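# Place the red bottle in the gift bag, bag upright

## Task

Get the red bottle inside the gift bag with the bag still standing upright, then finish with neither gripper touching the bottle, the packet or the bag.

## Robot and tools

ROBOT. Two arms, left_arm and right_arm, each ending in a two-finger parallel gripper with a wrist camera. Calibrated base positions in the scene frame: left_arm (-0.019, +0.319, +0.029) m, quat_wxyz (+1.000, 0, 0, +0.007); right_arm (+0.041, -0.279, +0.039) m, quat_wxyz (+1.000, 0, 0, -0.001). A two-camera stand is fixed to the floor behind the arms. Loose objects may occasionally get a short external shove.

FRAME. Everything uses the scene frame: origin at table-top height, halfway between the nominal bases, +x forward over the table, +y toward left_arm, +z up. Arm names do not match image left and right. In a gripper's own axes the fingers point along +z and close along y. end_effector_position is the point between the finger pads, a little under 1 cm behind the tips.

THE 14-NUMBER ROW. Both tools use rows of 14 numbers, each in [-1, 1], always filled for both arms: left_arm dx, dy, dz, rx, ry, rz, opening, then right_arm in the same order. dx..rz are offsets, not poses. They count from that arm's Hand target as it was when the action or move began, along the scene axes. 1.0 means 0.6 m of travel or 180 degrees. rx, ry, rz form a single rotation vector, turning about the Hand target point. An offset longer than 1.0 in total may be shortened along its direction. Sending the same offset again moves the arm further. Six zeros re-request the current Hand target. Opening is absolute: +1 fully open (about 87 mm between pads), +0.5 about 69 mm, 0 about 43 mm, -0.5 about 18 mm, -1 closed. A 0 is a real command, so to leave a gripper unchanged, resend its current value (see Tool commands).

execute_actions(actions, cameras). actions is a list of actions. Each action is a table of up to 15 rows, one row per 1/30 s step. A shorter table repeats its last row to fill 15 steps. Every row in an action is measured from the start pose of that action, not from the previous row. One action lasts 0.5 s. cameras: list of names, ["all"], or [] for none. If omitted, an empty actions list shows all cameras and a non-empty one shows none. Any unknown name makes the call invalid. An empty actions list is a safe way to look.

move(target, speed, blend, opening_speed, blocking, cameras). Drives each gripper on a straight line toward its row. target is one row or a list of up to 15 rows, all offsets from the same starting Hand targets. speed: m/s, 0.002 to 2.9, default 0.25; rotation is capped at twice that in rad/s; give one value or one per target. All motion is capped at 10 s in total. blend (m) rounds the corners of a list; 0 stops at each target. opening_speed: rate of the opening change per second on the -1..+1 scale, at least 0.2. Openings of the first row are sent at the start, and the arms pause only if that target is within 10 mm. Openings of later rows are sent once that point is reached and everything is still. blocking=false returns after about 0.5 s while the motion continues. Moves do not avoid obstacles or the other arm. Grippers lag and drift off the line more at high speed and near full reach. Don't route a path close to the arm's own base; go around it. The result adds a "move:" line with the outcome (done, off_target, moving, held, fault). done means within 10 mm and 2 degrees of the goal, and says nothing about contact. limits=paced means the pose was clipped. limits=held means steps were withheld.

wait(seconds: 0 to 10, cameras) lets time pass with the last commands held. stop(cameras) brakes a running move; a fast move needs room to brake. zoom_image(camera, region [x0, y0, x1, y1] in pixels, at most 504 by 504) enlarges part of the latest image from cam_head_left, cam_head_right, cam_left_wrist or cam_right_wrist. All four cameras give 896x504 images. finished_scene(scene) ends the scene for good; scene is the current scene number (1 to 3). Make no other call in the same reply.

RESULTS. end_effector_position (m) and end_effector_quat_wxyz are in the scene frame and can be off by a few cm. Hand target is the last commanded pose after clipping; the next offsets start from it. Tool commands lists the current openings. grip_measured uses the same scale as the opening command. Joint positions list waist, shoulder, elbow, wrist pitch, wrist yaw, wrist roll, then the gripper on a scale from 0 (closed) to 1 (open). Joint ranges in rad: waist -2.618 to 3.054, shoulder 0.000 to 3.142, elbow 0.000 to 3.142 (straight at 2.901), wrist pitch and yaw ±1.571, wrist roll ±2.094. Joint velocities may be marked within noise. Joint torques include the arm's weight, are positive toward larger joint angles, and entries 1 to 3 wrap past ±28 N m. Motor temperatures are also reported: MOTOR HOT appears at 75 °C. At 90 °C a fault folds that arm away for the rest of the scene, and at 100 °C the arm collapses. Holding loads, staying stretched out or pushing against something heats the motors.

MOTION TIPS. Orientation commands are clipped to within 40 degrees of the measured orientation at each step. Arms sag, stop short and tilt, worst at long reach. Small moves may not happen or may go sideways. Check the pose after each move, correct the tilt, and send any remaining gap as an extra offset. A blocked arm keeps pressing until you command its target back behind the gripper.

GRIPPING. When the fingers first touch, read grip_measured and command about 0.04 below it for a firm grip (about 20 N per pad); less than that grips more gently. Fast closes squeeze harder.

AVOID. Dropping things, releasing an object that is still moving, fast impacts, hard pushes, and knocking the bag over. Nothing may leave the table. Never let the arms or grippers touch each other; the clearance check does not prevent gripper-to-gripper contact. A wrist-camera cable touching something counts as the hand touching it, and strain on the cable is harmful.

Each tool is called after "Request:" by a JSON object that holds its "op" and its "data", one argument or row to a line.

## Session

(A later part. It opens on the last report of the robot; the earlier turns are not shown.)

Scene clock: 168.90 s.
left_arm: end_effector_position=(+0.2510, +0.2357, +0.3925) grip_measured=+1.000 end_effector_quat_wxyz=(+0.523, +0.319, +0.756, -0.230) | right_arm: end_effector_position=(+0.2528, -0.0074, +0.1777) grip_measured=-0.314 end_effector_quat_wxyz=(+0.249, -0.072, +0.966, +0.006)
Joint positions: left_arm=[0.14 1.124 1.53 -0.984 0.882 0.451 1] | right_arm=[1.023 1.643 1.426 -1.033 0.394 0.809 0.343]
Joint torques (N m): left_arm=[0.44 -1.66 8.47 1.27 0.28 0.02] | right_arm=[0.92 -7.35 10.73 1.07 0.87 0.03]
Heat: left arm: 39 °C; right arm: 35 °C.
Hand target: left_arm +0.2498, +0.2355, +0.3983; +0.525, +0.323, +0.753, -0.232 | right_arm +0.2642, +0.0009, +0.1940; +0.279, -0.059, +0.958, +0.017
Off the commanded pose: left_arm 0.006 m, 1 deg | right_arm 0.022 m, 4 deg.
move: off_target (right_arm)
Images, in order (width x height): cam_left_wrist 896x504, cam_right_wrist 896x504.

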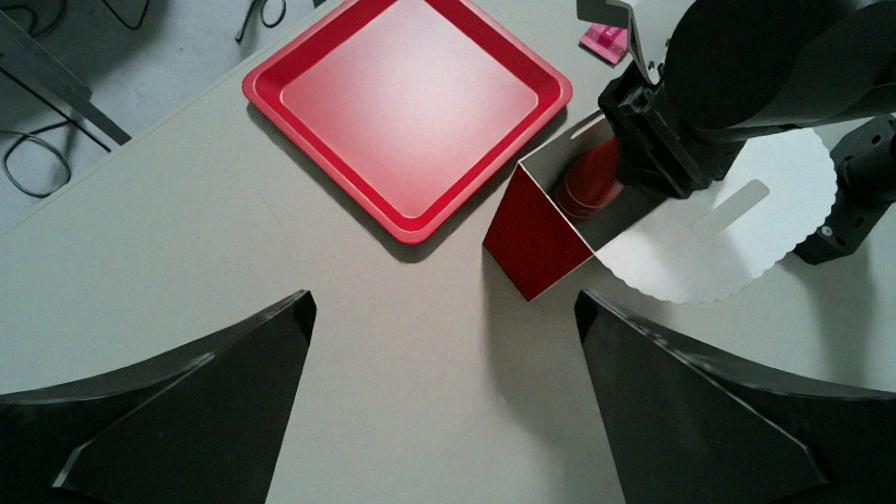

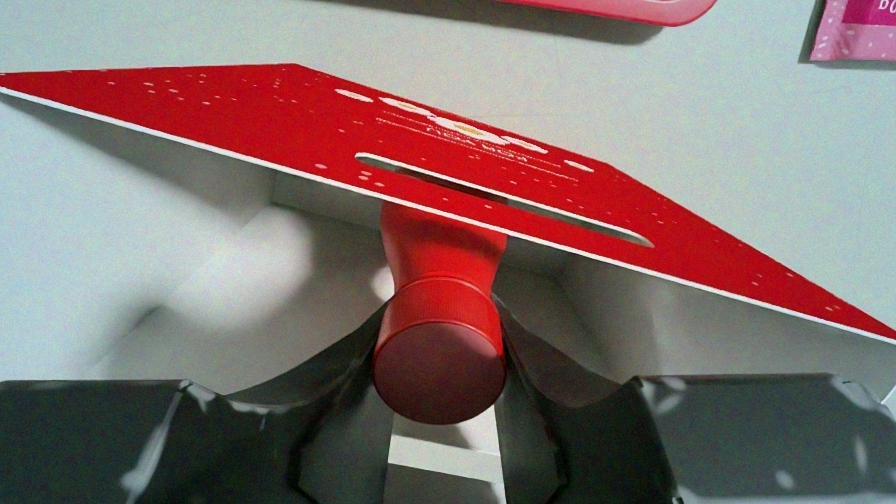

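Request:
{"op": "move", "data": {
  "target": [0,0,0,0,0,0,1,0,0,-0.028,0,0,0,-0.32],
  "speed": 0.06,
  "cameras": ["cam_left_wrist","cam_right_wrist"]
}}

Scene clock: 171.77 s.
left_arm: end_effector_position=(+0.2510, +0.2357, +0.3925) grip_measured=+1.000 end_effector_quat_wxyz=(+0.523, +0.319, +0.756, -0.230) | right_arm: end_effector_position=(+0.2536, -0.0067, +0.1732) grip_measured=-0.314 end_effector_quat_wxyz=(+0.250, -0.071, +0.966, +0.008)
Joint positions: left_arm=[0.14 1.124 1.53 -0.984 0.882 0.451 1] | right_arm=[1.023 1.643 1.407 -1.01 0.396 0.811 0.343]
Joint torques (N m): left_arm=[0.44 -1.68 8.49 1.27 0.29 0.02] | right_arm=[0.92 -7.28 6.23 1.52 0.86 0.02]
Heat: left arm: 39 °C; right arm: 35 °C.
Hand target: left_arm +0.2498, +0.2355, +0.3983; +0.525, +0.323, +0.753, -0.232 | right_arm +0.2643, +0.0009, +0.1773; +0.279, -0.059, +0.958, +0.017
Off the commanded pose: left_arm 0.006 m, 1 deg | right_arm 0.014 m, 4 deg.
move: off_target (right_arm)
Images, in order (width x height): cam_left_wrist 896x504, cam_right_wrist 896x504.

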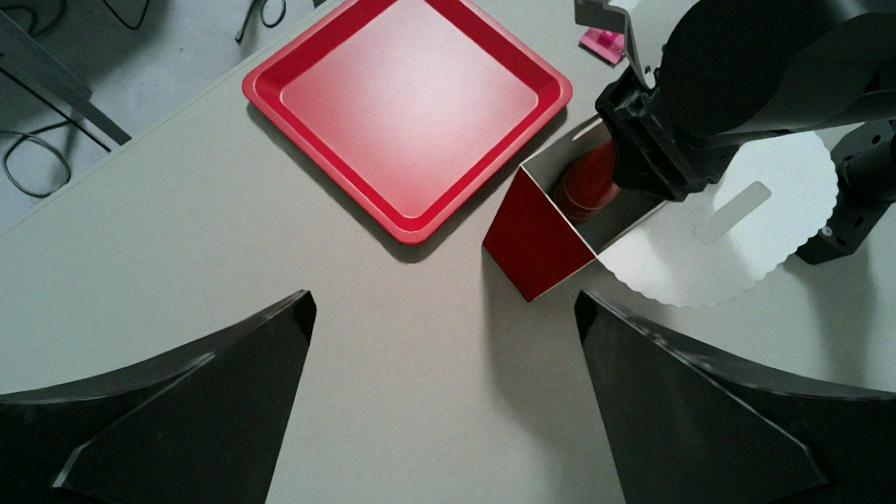

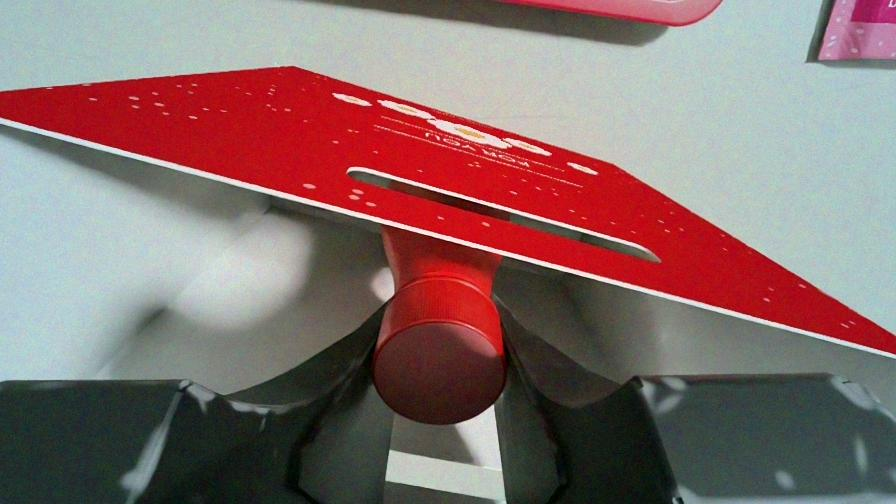

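Request:
{"op": "move", "data": {
  "target": [0,0,0,0,0,0,1,0,0,-0.015,0,0,0,-0.32],
  "speed": 0.06,
  "cameras": ["cam_left_wrist"]
}}

Scene clock: 174.57 s.
left_arm: end_effector_position=(+0.2510, +0.2357, +0.3925) grip_measured=+1.000 end_effector_quat_wxyz=(+0.523, +0.319, +0.756, -0.230) | right_arm: end_effector_position=(+0.2536, -0.0067, +0.1641) grip_measured=-0.314 end_effector_quat_wxyz=(+0.251, -0.070, +0.966, +0.008)
Joint positions: left_arm=[0.14 1.124 1.53 -0.984 0.882 0.451 1] | right_arm=[1.023 1.643 1.371 -0.974 0.396 0.811 0.343]
Joint torques (N m): left_arm=[0.44 -1.66 8.5 1.27 0.28 0.02] | right_arm=[0.92 -7.24 6.27 1.51 0.85 0.02]
Heat: left arm: 39 °C; right arm: 35 °C.
Hand target: left_arm +0.2498, +0.2355, +0.3983; +0.525, +0.323, +0.753, -0.232 | right_arm +0.2642, +0.0009, +0.1682; +0.279, -0.059, +0.958, +0.017
Off the commanded pose: left_arm 0.006 m, 1 deg | right_arm 0.014 m, 4 deg.
move: off_target (right_arm)
Images, in order (width x height): cam_left_wrist 896x504.

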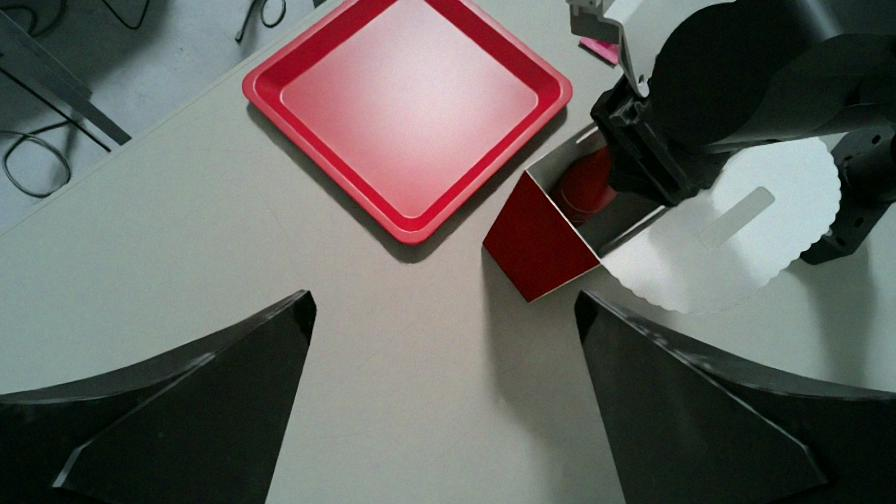

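Request:
{"op": "move", "data": {
  "target": [
    [0,0,0,0,0,0,1,0,0,0,0,0,0,0.15],
    [0,0,0,0,0,0,1,-0.01,0,0.3,0,0,0,0.15]
  ],
  "opening_speed": 0.6,
  "speed": [0.1,0.15],
  "cameras": ["all"]
}}

Scene clock: 179.67 s.
left_arm: end_effector_position=(+0.2510, +0.2357, +0.3925) grip_measured=+1.000 end_effector_quat_wxyz=(+0.523, +0.319, +0.756, -0.230) | right_arm: end_effector_position=(+0.2606, +0.0025, +0.3374) grip_measured=+0.150 end_effector_quat_wxyz=(+0.303, -0.062, +0.950, +0.050)
Joint positions: left_arm=[0.14 1.124 1.53 -0.984 0.882 0.451 1] | right_arm=[1.04 1.781 2.226 -1.555 0.437 0.804 0.575]
Joint torques (N m): left_arm=[0.46 -1.66 8.49 1.27 0.28 0.02] | right_arm=[1.01 -8.43 7.47 1.16 0.44 -0.22]
Heat: left arm: 39 °C; right arm: 35 °C.
Hand target: left_arm +0.2498, +0.2355, +0.3983; +0.525, +0.323, +0.753, -0.232 | right_arm +0.2582, +0.0009, +0.3482; +0.279, -0.059, +0.958, +0.017
Off the commanded pose: left_arm 0.006 m, 1 deg | right_arm 0.011 m, 5 deg.
joint sent to its limit (right arm) — joint 4 (wrist pitch), lower limit. The joint targets are off in orientation, not in position.
move: off_target (right_arm)

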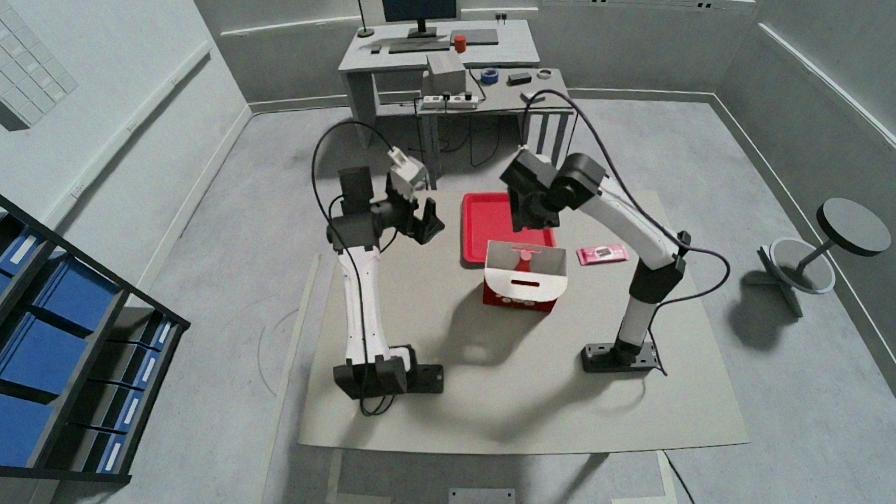

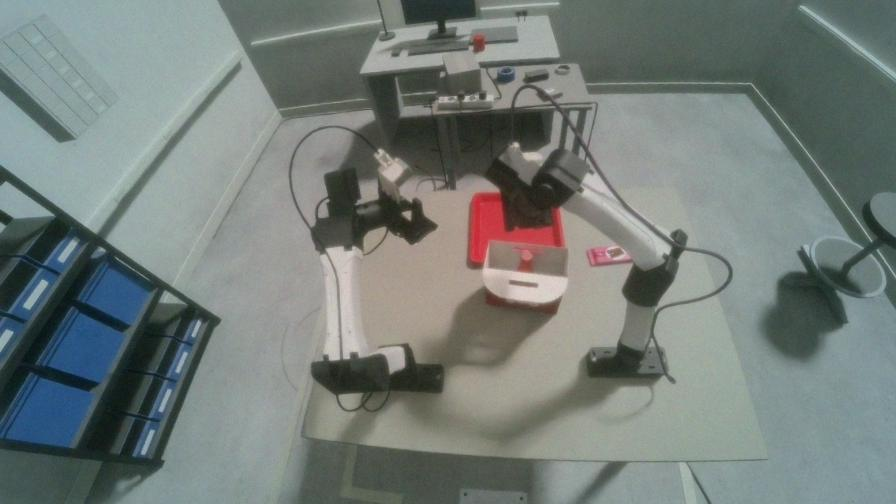

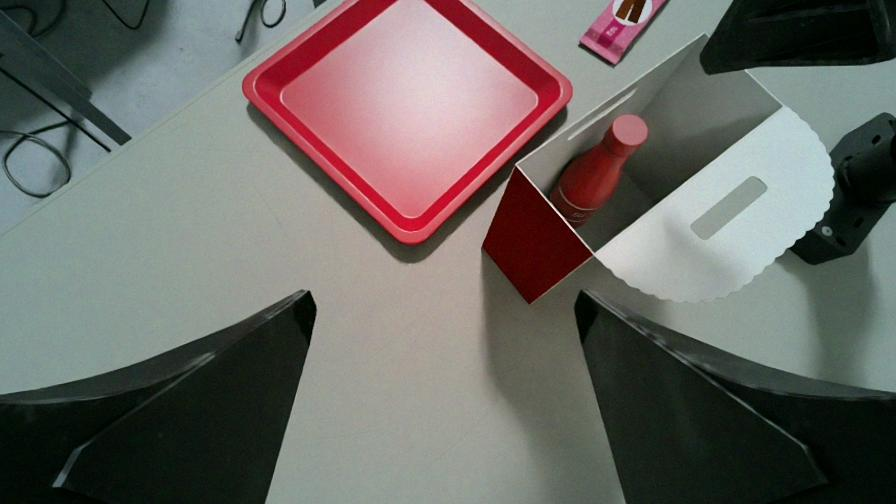

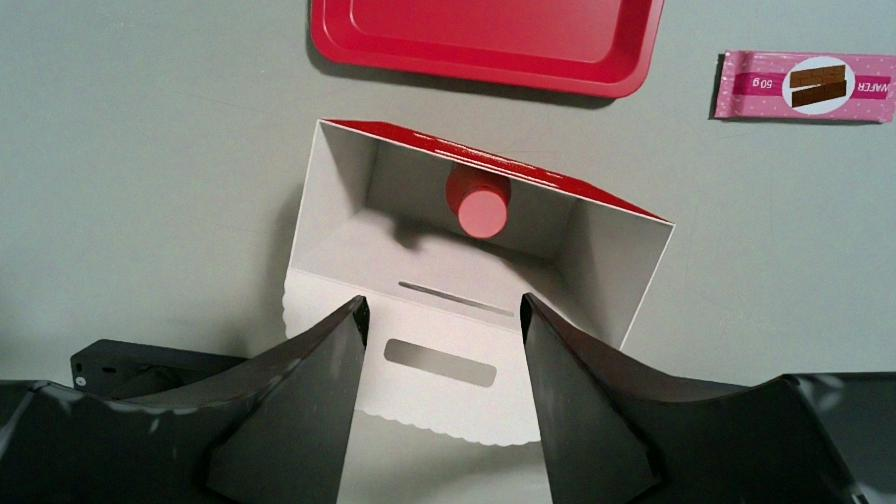

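Request:
{"op": "finished_scene", "data": {
  "scene": 1
}}

The scene is finished: the task was done.


## Next scene

The same job, from a new start.

Request:
{"op": "execute_actions", "data": {
  "actions": []
}}

Scene clock: 0.00 s.
left_arm: end_effector_position=(+0.3651, +0.3325, +0.0864) grip_measured=+1.000 end_effector_quat_wxyz=(+0.593, -0.003, +0.805, +0.015) | right_arm: end_effector_position=(+0.4161, -0.3030, +0.0847) grip_measured=+0.979 end_effector_quat_wxyz=(+0.564, +0.044, +0.823, -0.046)
Joint positions: left_arm=[0.019 1.546 0.347 0.897 0.003 0.022 1] | right_arm=[-0.013 1.531 0.354 0.807 0.112 0.014 0.99]
Joint velocities: within noise
Joint torques (N m): no reading
Motor temperatures (°C): left_arm=[21 29 30 25 20 19 22] | right_arm=[21 25 28 23 22 19 19]
Heat: left arm: 30 °C; right arm: 28 °C.
Hand target: left_arm +0.3666, +0.3325, +0.0890; +0.595, -0.003, +0.804, +0.015 | right_arm +0.4211, -0.3031, +0.0938; +0.576, +0.044, +0.815, -0.046
Tool commands: left_gripper/opening=+1.0 right_gripper/opening=+1.0

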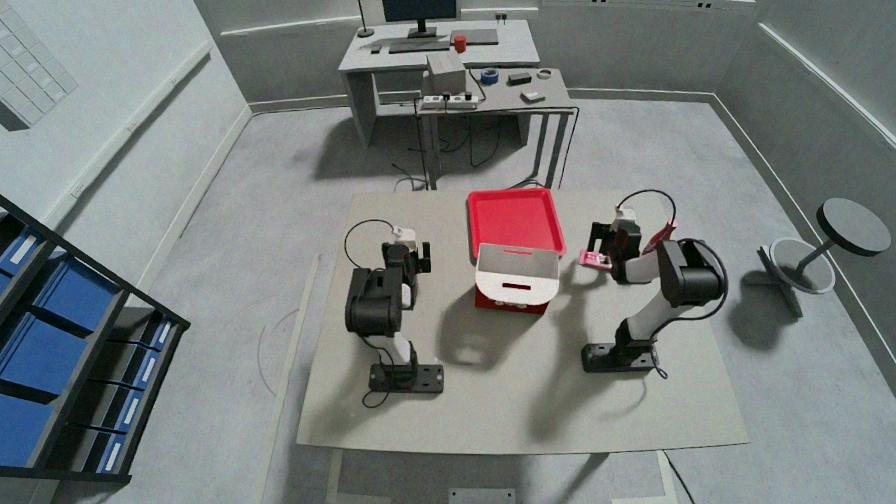

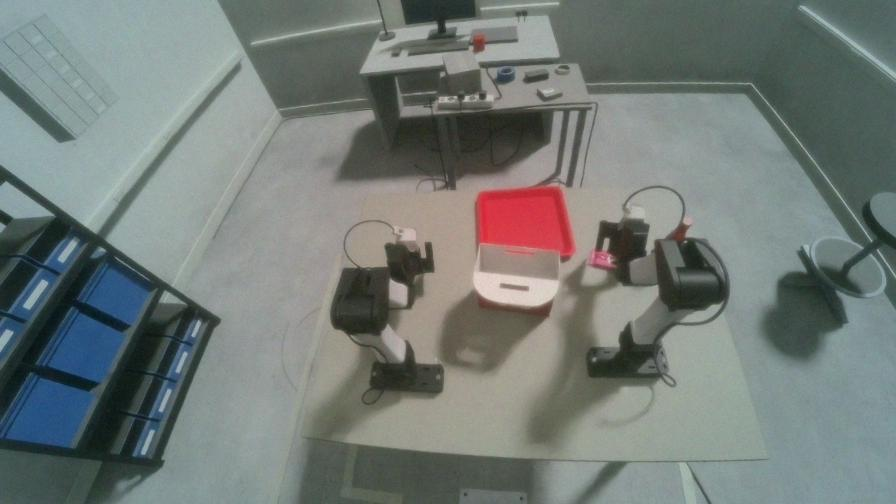

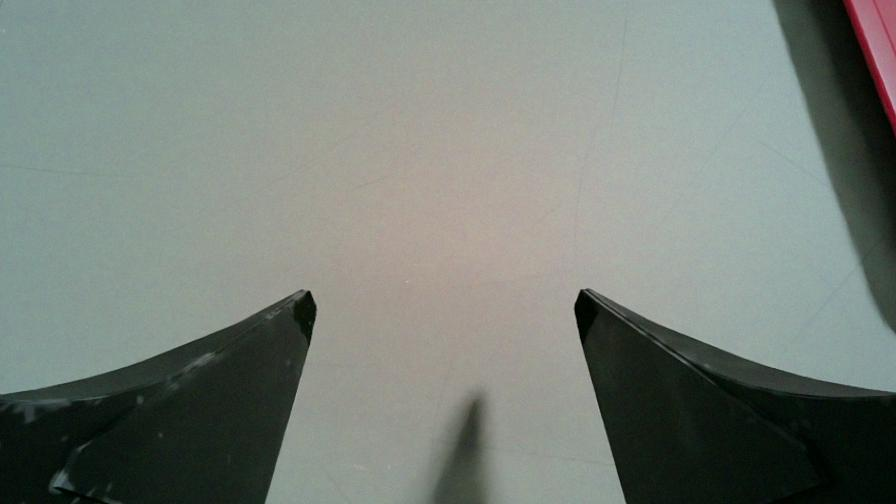

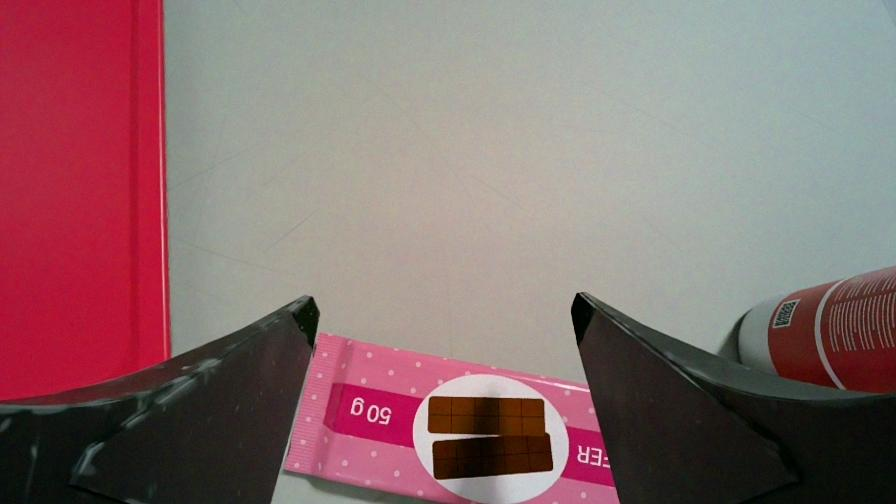

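Request:
{"op": "move", "data": {
  "target": [
    [0,0,0,0,0,0,1,-0.06,0,0.33,0.01,0.12,0.018,1],
    [0,0,0,0,0,0,1,-0.068,-0.28,0.3,0.0215,0.2247,0.0354,1]
  ],
  "blend": 0.08,
  "speed": 0.4,
  "cameras": ["cam_head_left","cam_right_wrist"]
}}

Scene clock: 8.80 s.
left_arm: end_effector_position=(+0.3651, +0.3325, +0.0864) grip_measured=+1.000 end_effector_quat_wxyz=(+0.593, -0.003, +0.805, +0.015) | right_arm: end_effector_position=(+0.3749, -0.4715, +0.2674) grip_measured=+0.979 end_effector_quat_wxyz=(+0.250, +0.012, +0.968, +0.001)
Joint positions: left_arm=[0.019 1.546 0.347 0.897 0.003 0.022 1] | right_arm=[-0.594 1.808 1.972 -1.303 -0.272 -0.511 0.99]
Joint torques (N m): left_arm=[-0.06 -6.08 5.67 1.76 -0.1 -0.1] | right_arm=[1.01 -7.41 9.24 1.13 -0.22 -0.25]
Heat: left arm: 30 °C; right arm: 28 °C.
Hand target: left_arm +0.3666, +0.3325, +0.0890; +0.595, -0.003, +0.804, +0.015 | right_arm +0.3804, -0.4711, +0.2740; +0.259, +0.000, +0.966, +0.000
Off the commanded pose: left_arm 0.003 m, 0 deg | right_arm 0.008 m, 2 deg.
move: done
Images, in order (width x height): cam_head_left 896x504, cam_right_wrist 896x504.

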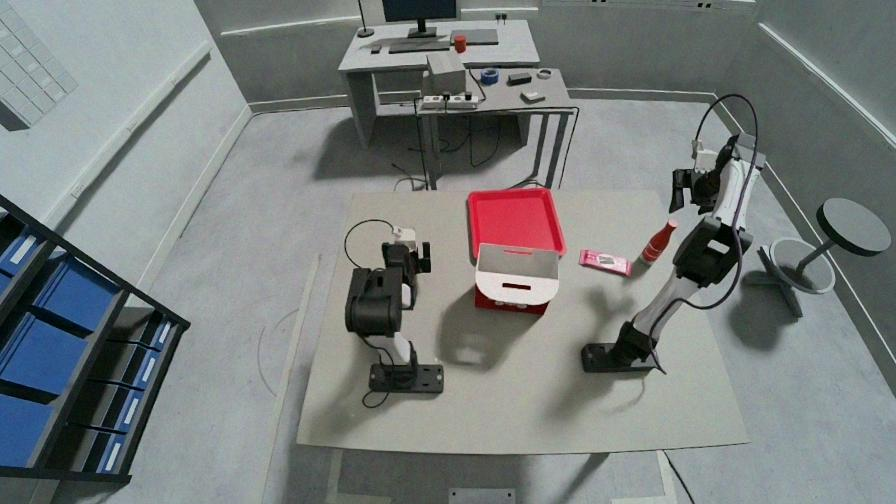

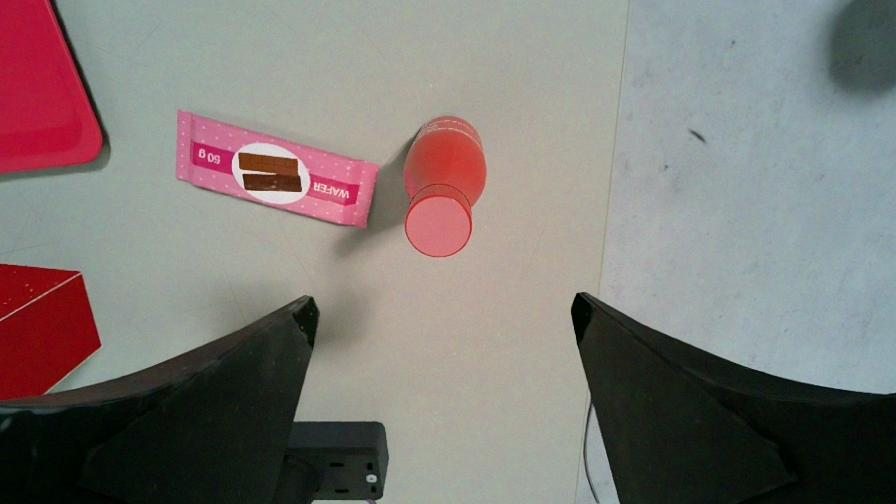

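Request:
{"op": "move", "data": {
  "target": [
    [0,0,0,0,0,0,1,-0.005,0.005,-0.178,0,0,0,1],
    [0,0,0,0,0,0,1,-0.005,0.005,-0.178,0,0,0,-0.32],
    [0,0,0,0,0,0,1,-0.02,0.04,0.21,0.006,-0.044,0.055,-0.32],
    [0,0,0,0,0,0,1,-0.286,0.768,0.243,0.0206,-0.093,0.138,-0.32]
  ],
  "blend": [0,0,0.07,0],
  "speed": [0.25,0.25,0.3,0.4],
  "opening_speed": 2,
  "cameras": ["cam_head_left","cam_right_wrist"]
}}

Scene clock: 30.77 s.
left_arm: end_effector_position=(+0.3651, +0.3325, +0.0864) grip_measured=+1.000 end_effector_quat_wxyz=(+0.593, -0.003, +0.805, +0.015) | right_arm: end_effector_position=(+0.2041, -0.0102, +0.3997) grip_measured=-0.314 end_effector_quat_wxyz=(+0.377, -0.225, +0.894, +0.087)
Joint positions: left_arm=[0.019 1.546 0.347 0.897 0.003 0.022 1] | right_arm=[1.24 1.631 2.28 -1.588 0.516 0.573 0.343]
Joint torques (N m): left_arm=[-0.05 -6.08 5.65 1.75 -0.11 -0.1] | right_arm=[0.91 -6.52 8.21 1.73 0.84 0.03]
Heat: left arm: 31 °C; right arm: 30 °C.
Hand target: left_arm +0.3666, +0.3325, +0.0890; +0.595, -0.003, +0.804, +0.015 | right_arm +0.2086, -0.0103, +0.4196; +0.390, -0.198, +0.895, +0.087
Off the commanded pose: left_arm 0.003 m, 0 deg | right_arm 0.021 m, 3 deg.
joint read past its limit (right arm) — joint 4 (wrist pitch), lower limit.
joint sent to its limit (right arm) — joint 4 (wrist pitch), lower limit. The joint targets are off in orientation, not in position.
move: off_target (right_arm); target 2's new opening was sent with right_arm's hand 0.011 m and 3 deg from that target
Images, in order (width x height): cam_head_left 896x504, cam_right_wrist 896x504.

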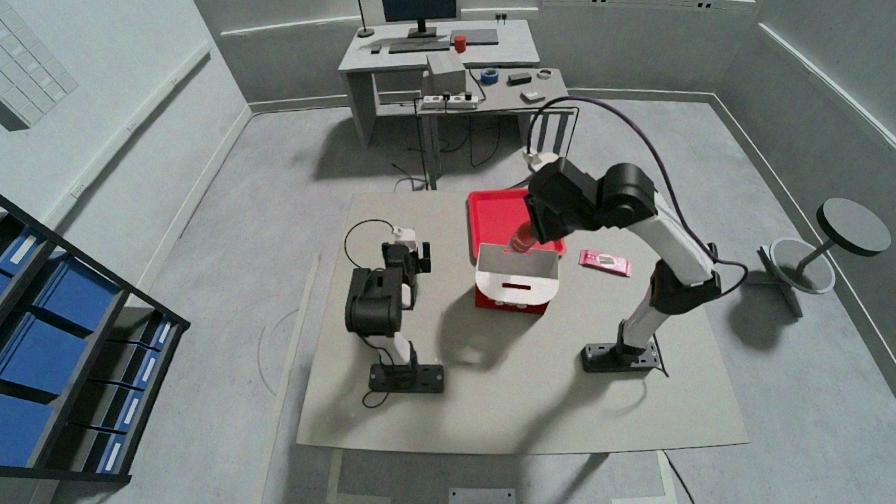

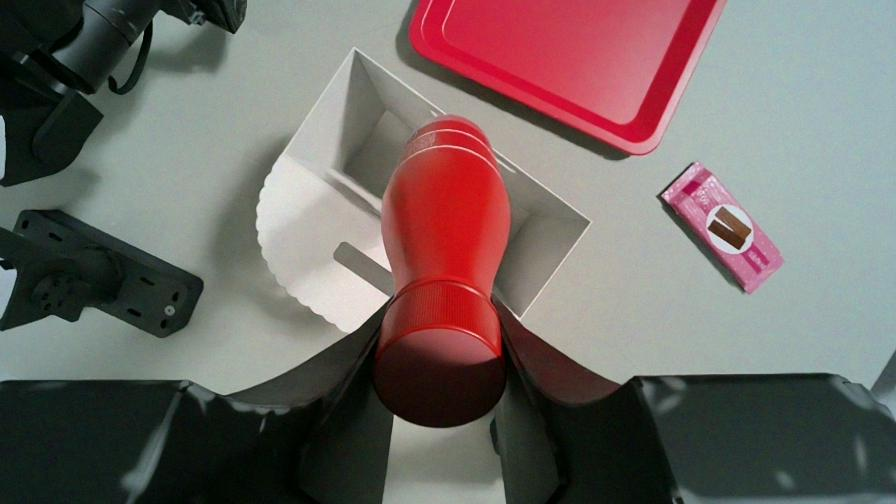

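Request:
{"op": "move", "data": {
  "target": [
    [0,0,0,0,0,0,1,0.072,0.055,-0.133,-0.0277,0.067,-0.0277,-0.32],
    [0,0,0,0,0,0,1,0.084,0.056,-0.359,-0.0246,0.0917,-0.1103,-0.32],
    [0,0,0,0,0,0,1,0.084,0.056,-0.409,-0.0246,0.0917,-0.1103,-0.32]
  ],
  "blend": [0.015,0.01,0],
  "speed": [0.2,0.2,0.08],
  "cameras": ["cam_head_left","cam_right_wrist"]
}}

Scene clock: 42.73 s.
left_arm: end_effector_position=(+0.3651, +0.3325, +0.0864) grip_measured=+1.000 end_effector_quat_wxyz=(+0.593, -0.003, +0.805, +0.015) | right_arm: end_effector_position=(+0.2477, +0.0135, +0.1617) grip_measured=-0.314 end_effector_quat_wxyz=(+0.224, -0.061, +0.973, -0.021)
Joint positions: left_arm=[0.019 1.546 0.347 0.897 0.003 0.022 1] | right_arm=[1.063 1.78 1.536 -1.106 0.399 0.891 0.343]
Joint torques (N m): left_arm=[-0.06 -6.06 5.67 1.76 -0.11 -0.1] | right_arm=[0.44 -11.62 5.24 1.47 0.73 0.07]
Heat: left arm: 31 °C; right arm: 31 °C.
Hand target: left_arm +0.3666, +0.3325, +0.0890; +0.595, -0.003, +0.804, +0.015 | right_arm +0.2591, +0.0234, +0.1742; +0.259, -0.042, +0.965, +0.012
Off the commanded pose: left_arm 0.003 m, 0 deg | right_arm 0.019 m, 6 deg.
move: off_target (right_arm)
Images, in order (width x height): cam_head_left 896x504, cam_right_wrist 896x504.

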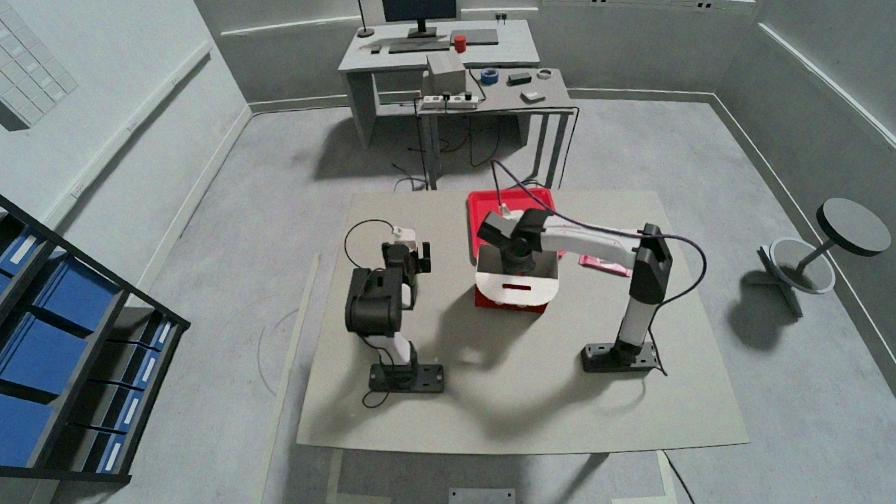

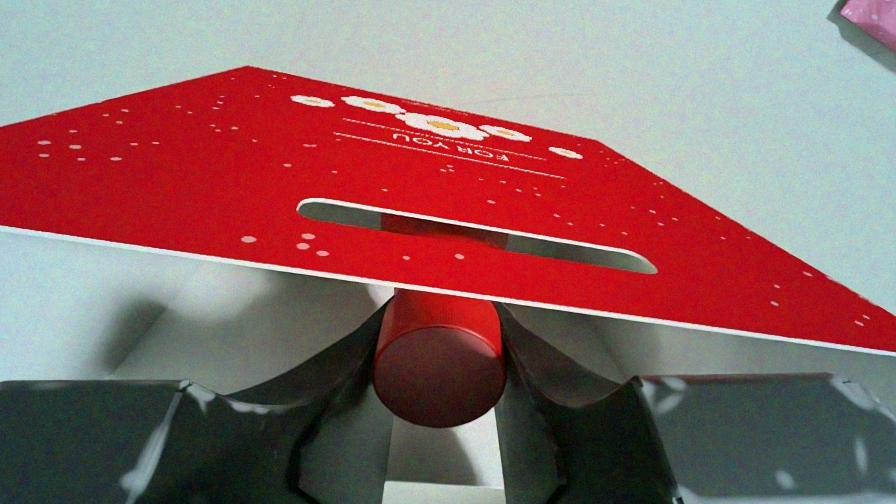

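Request:
{"op": "move", "data": {
  "target": [
    [0,0,0,0,0,0,1,0,0,0,0,0,0,0.15],
    [0,0,0,0,0,0,1,-0.01,0,0.29,0,0,0,0.15]
  ],
  "opening_speed": 0.8,
  "speed": [0.1,0.2],
  "cameras": ["cam_head_left","cam_right_wrist"]
}}

Scene clock: 47.43 s.
left_arm: end_effector_position=(+0.3651, +0.3325, +0.0864) grip_measured=+1.000 end_effector_quat_wxyz=(+0.593, -0.003, +0.805, +0.015) | right_arm: end_effector_position=(+0.2554, +0.0267, +0.3322) grip_measured=+0.150 end_effector_quat_wxyz=(+0.292, -0.051, +0.953, +0.067)
Joint positions: left_arm=[0.019 1.546 0.347 0.897 0.003 0.022 1] | right_arm=[1.074 1.842 2.284 -1.558 0.421 0.867 0.575]
Joint torques (N m): left_arm=[-0.05 -6.09 5.67 1.76 -0.11 -0.1] | right_arm=[1.01 -10.07 7.6 1.12 0.51 -0.23]
Heat: left arm: 31 °C; right arm: 31 °C.
Hand target: left_arm +0.3666, +0.3325, +0.0890; +0.595, -0.003, +0.804, +0.015 | right_arm +0.2532, +0.0233, +0.3483; +0.259, -0.042, +0.965, +0.012
Off the commanded pose: left_arm 0.003 m, 0 deg | right_arm 0.017 m, 8 deg.
joint sent to its limit (right arm) — joint 4 (wrist pitch), lower limit. The joint targets are off in orientation, not in position.
move: off_target (right_arm)
Images, in order (width x height): cam_head_left 896x504, cam_right_wrist 896x504.

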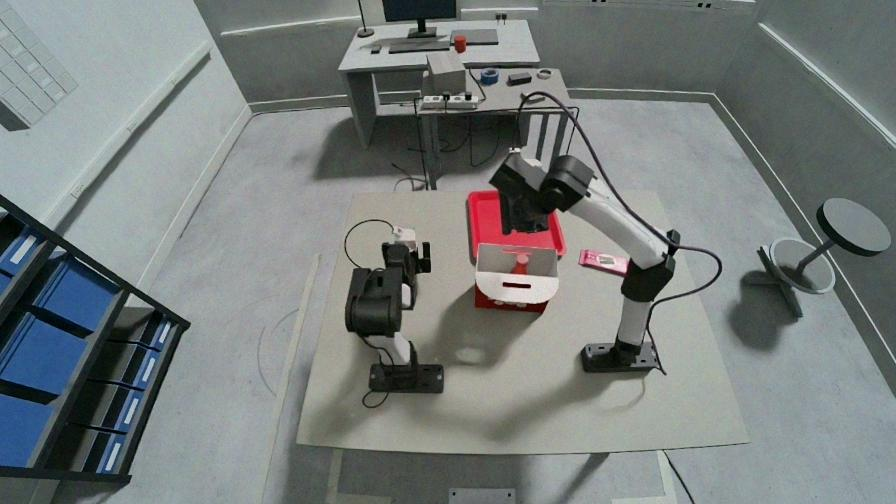

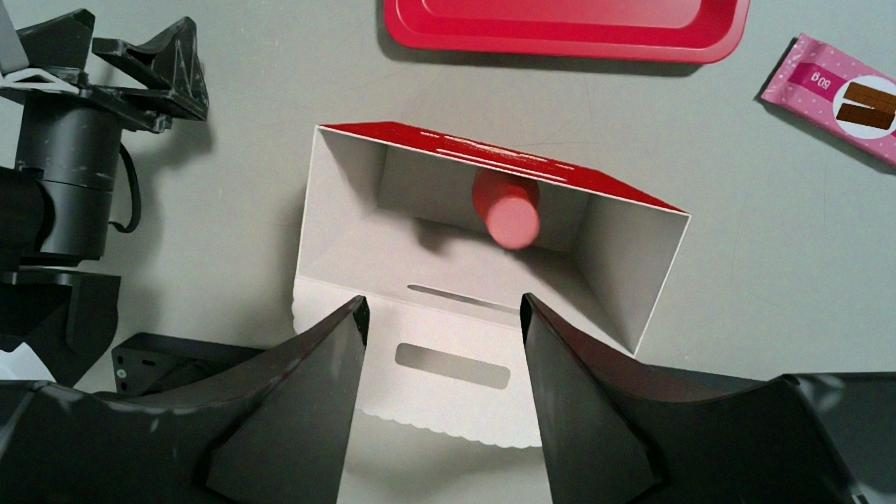

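Bottle is in, bag is standing.

Request:
{"op": "finished_scene", "data": {
  "scene": 2
}}

The scene is finished: the task was done.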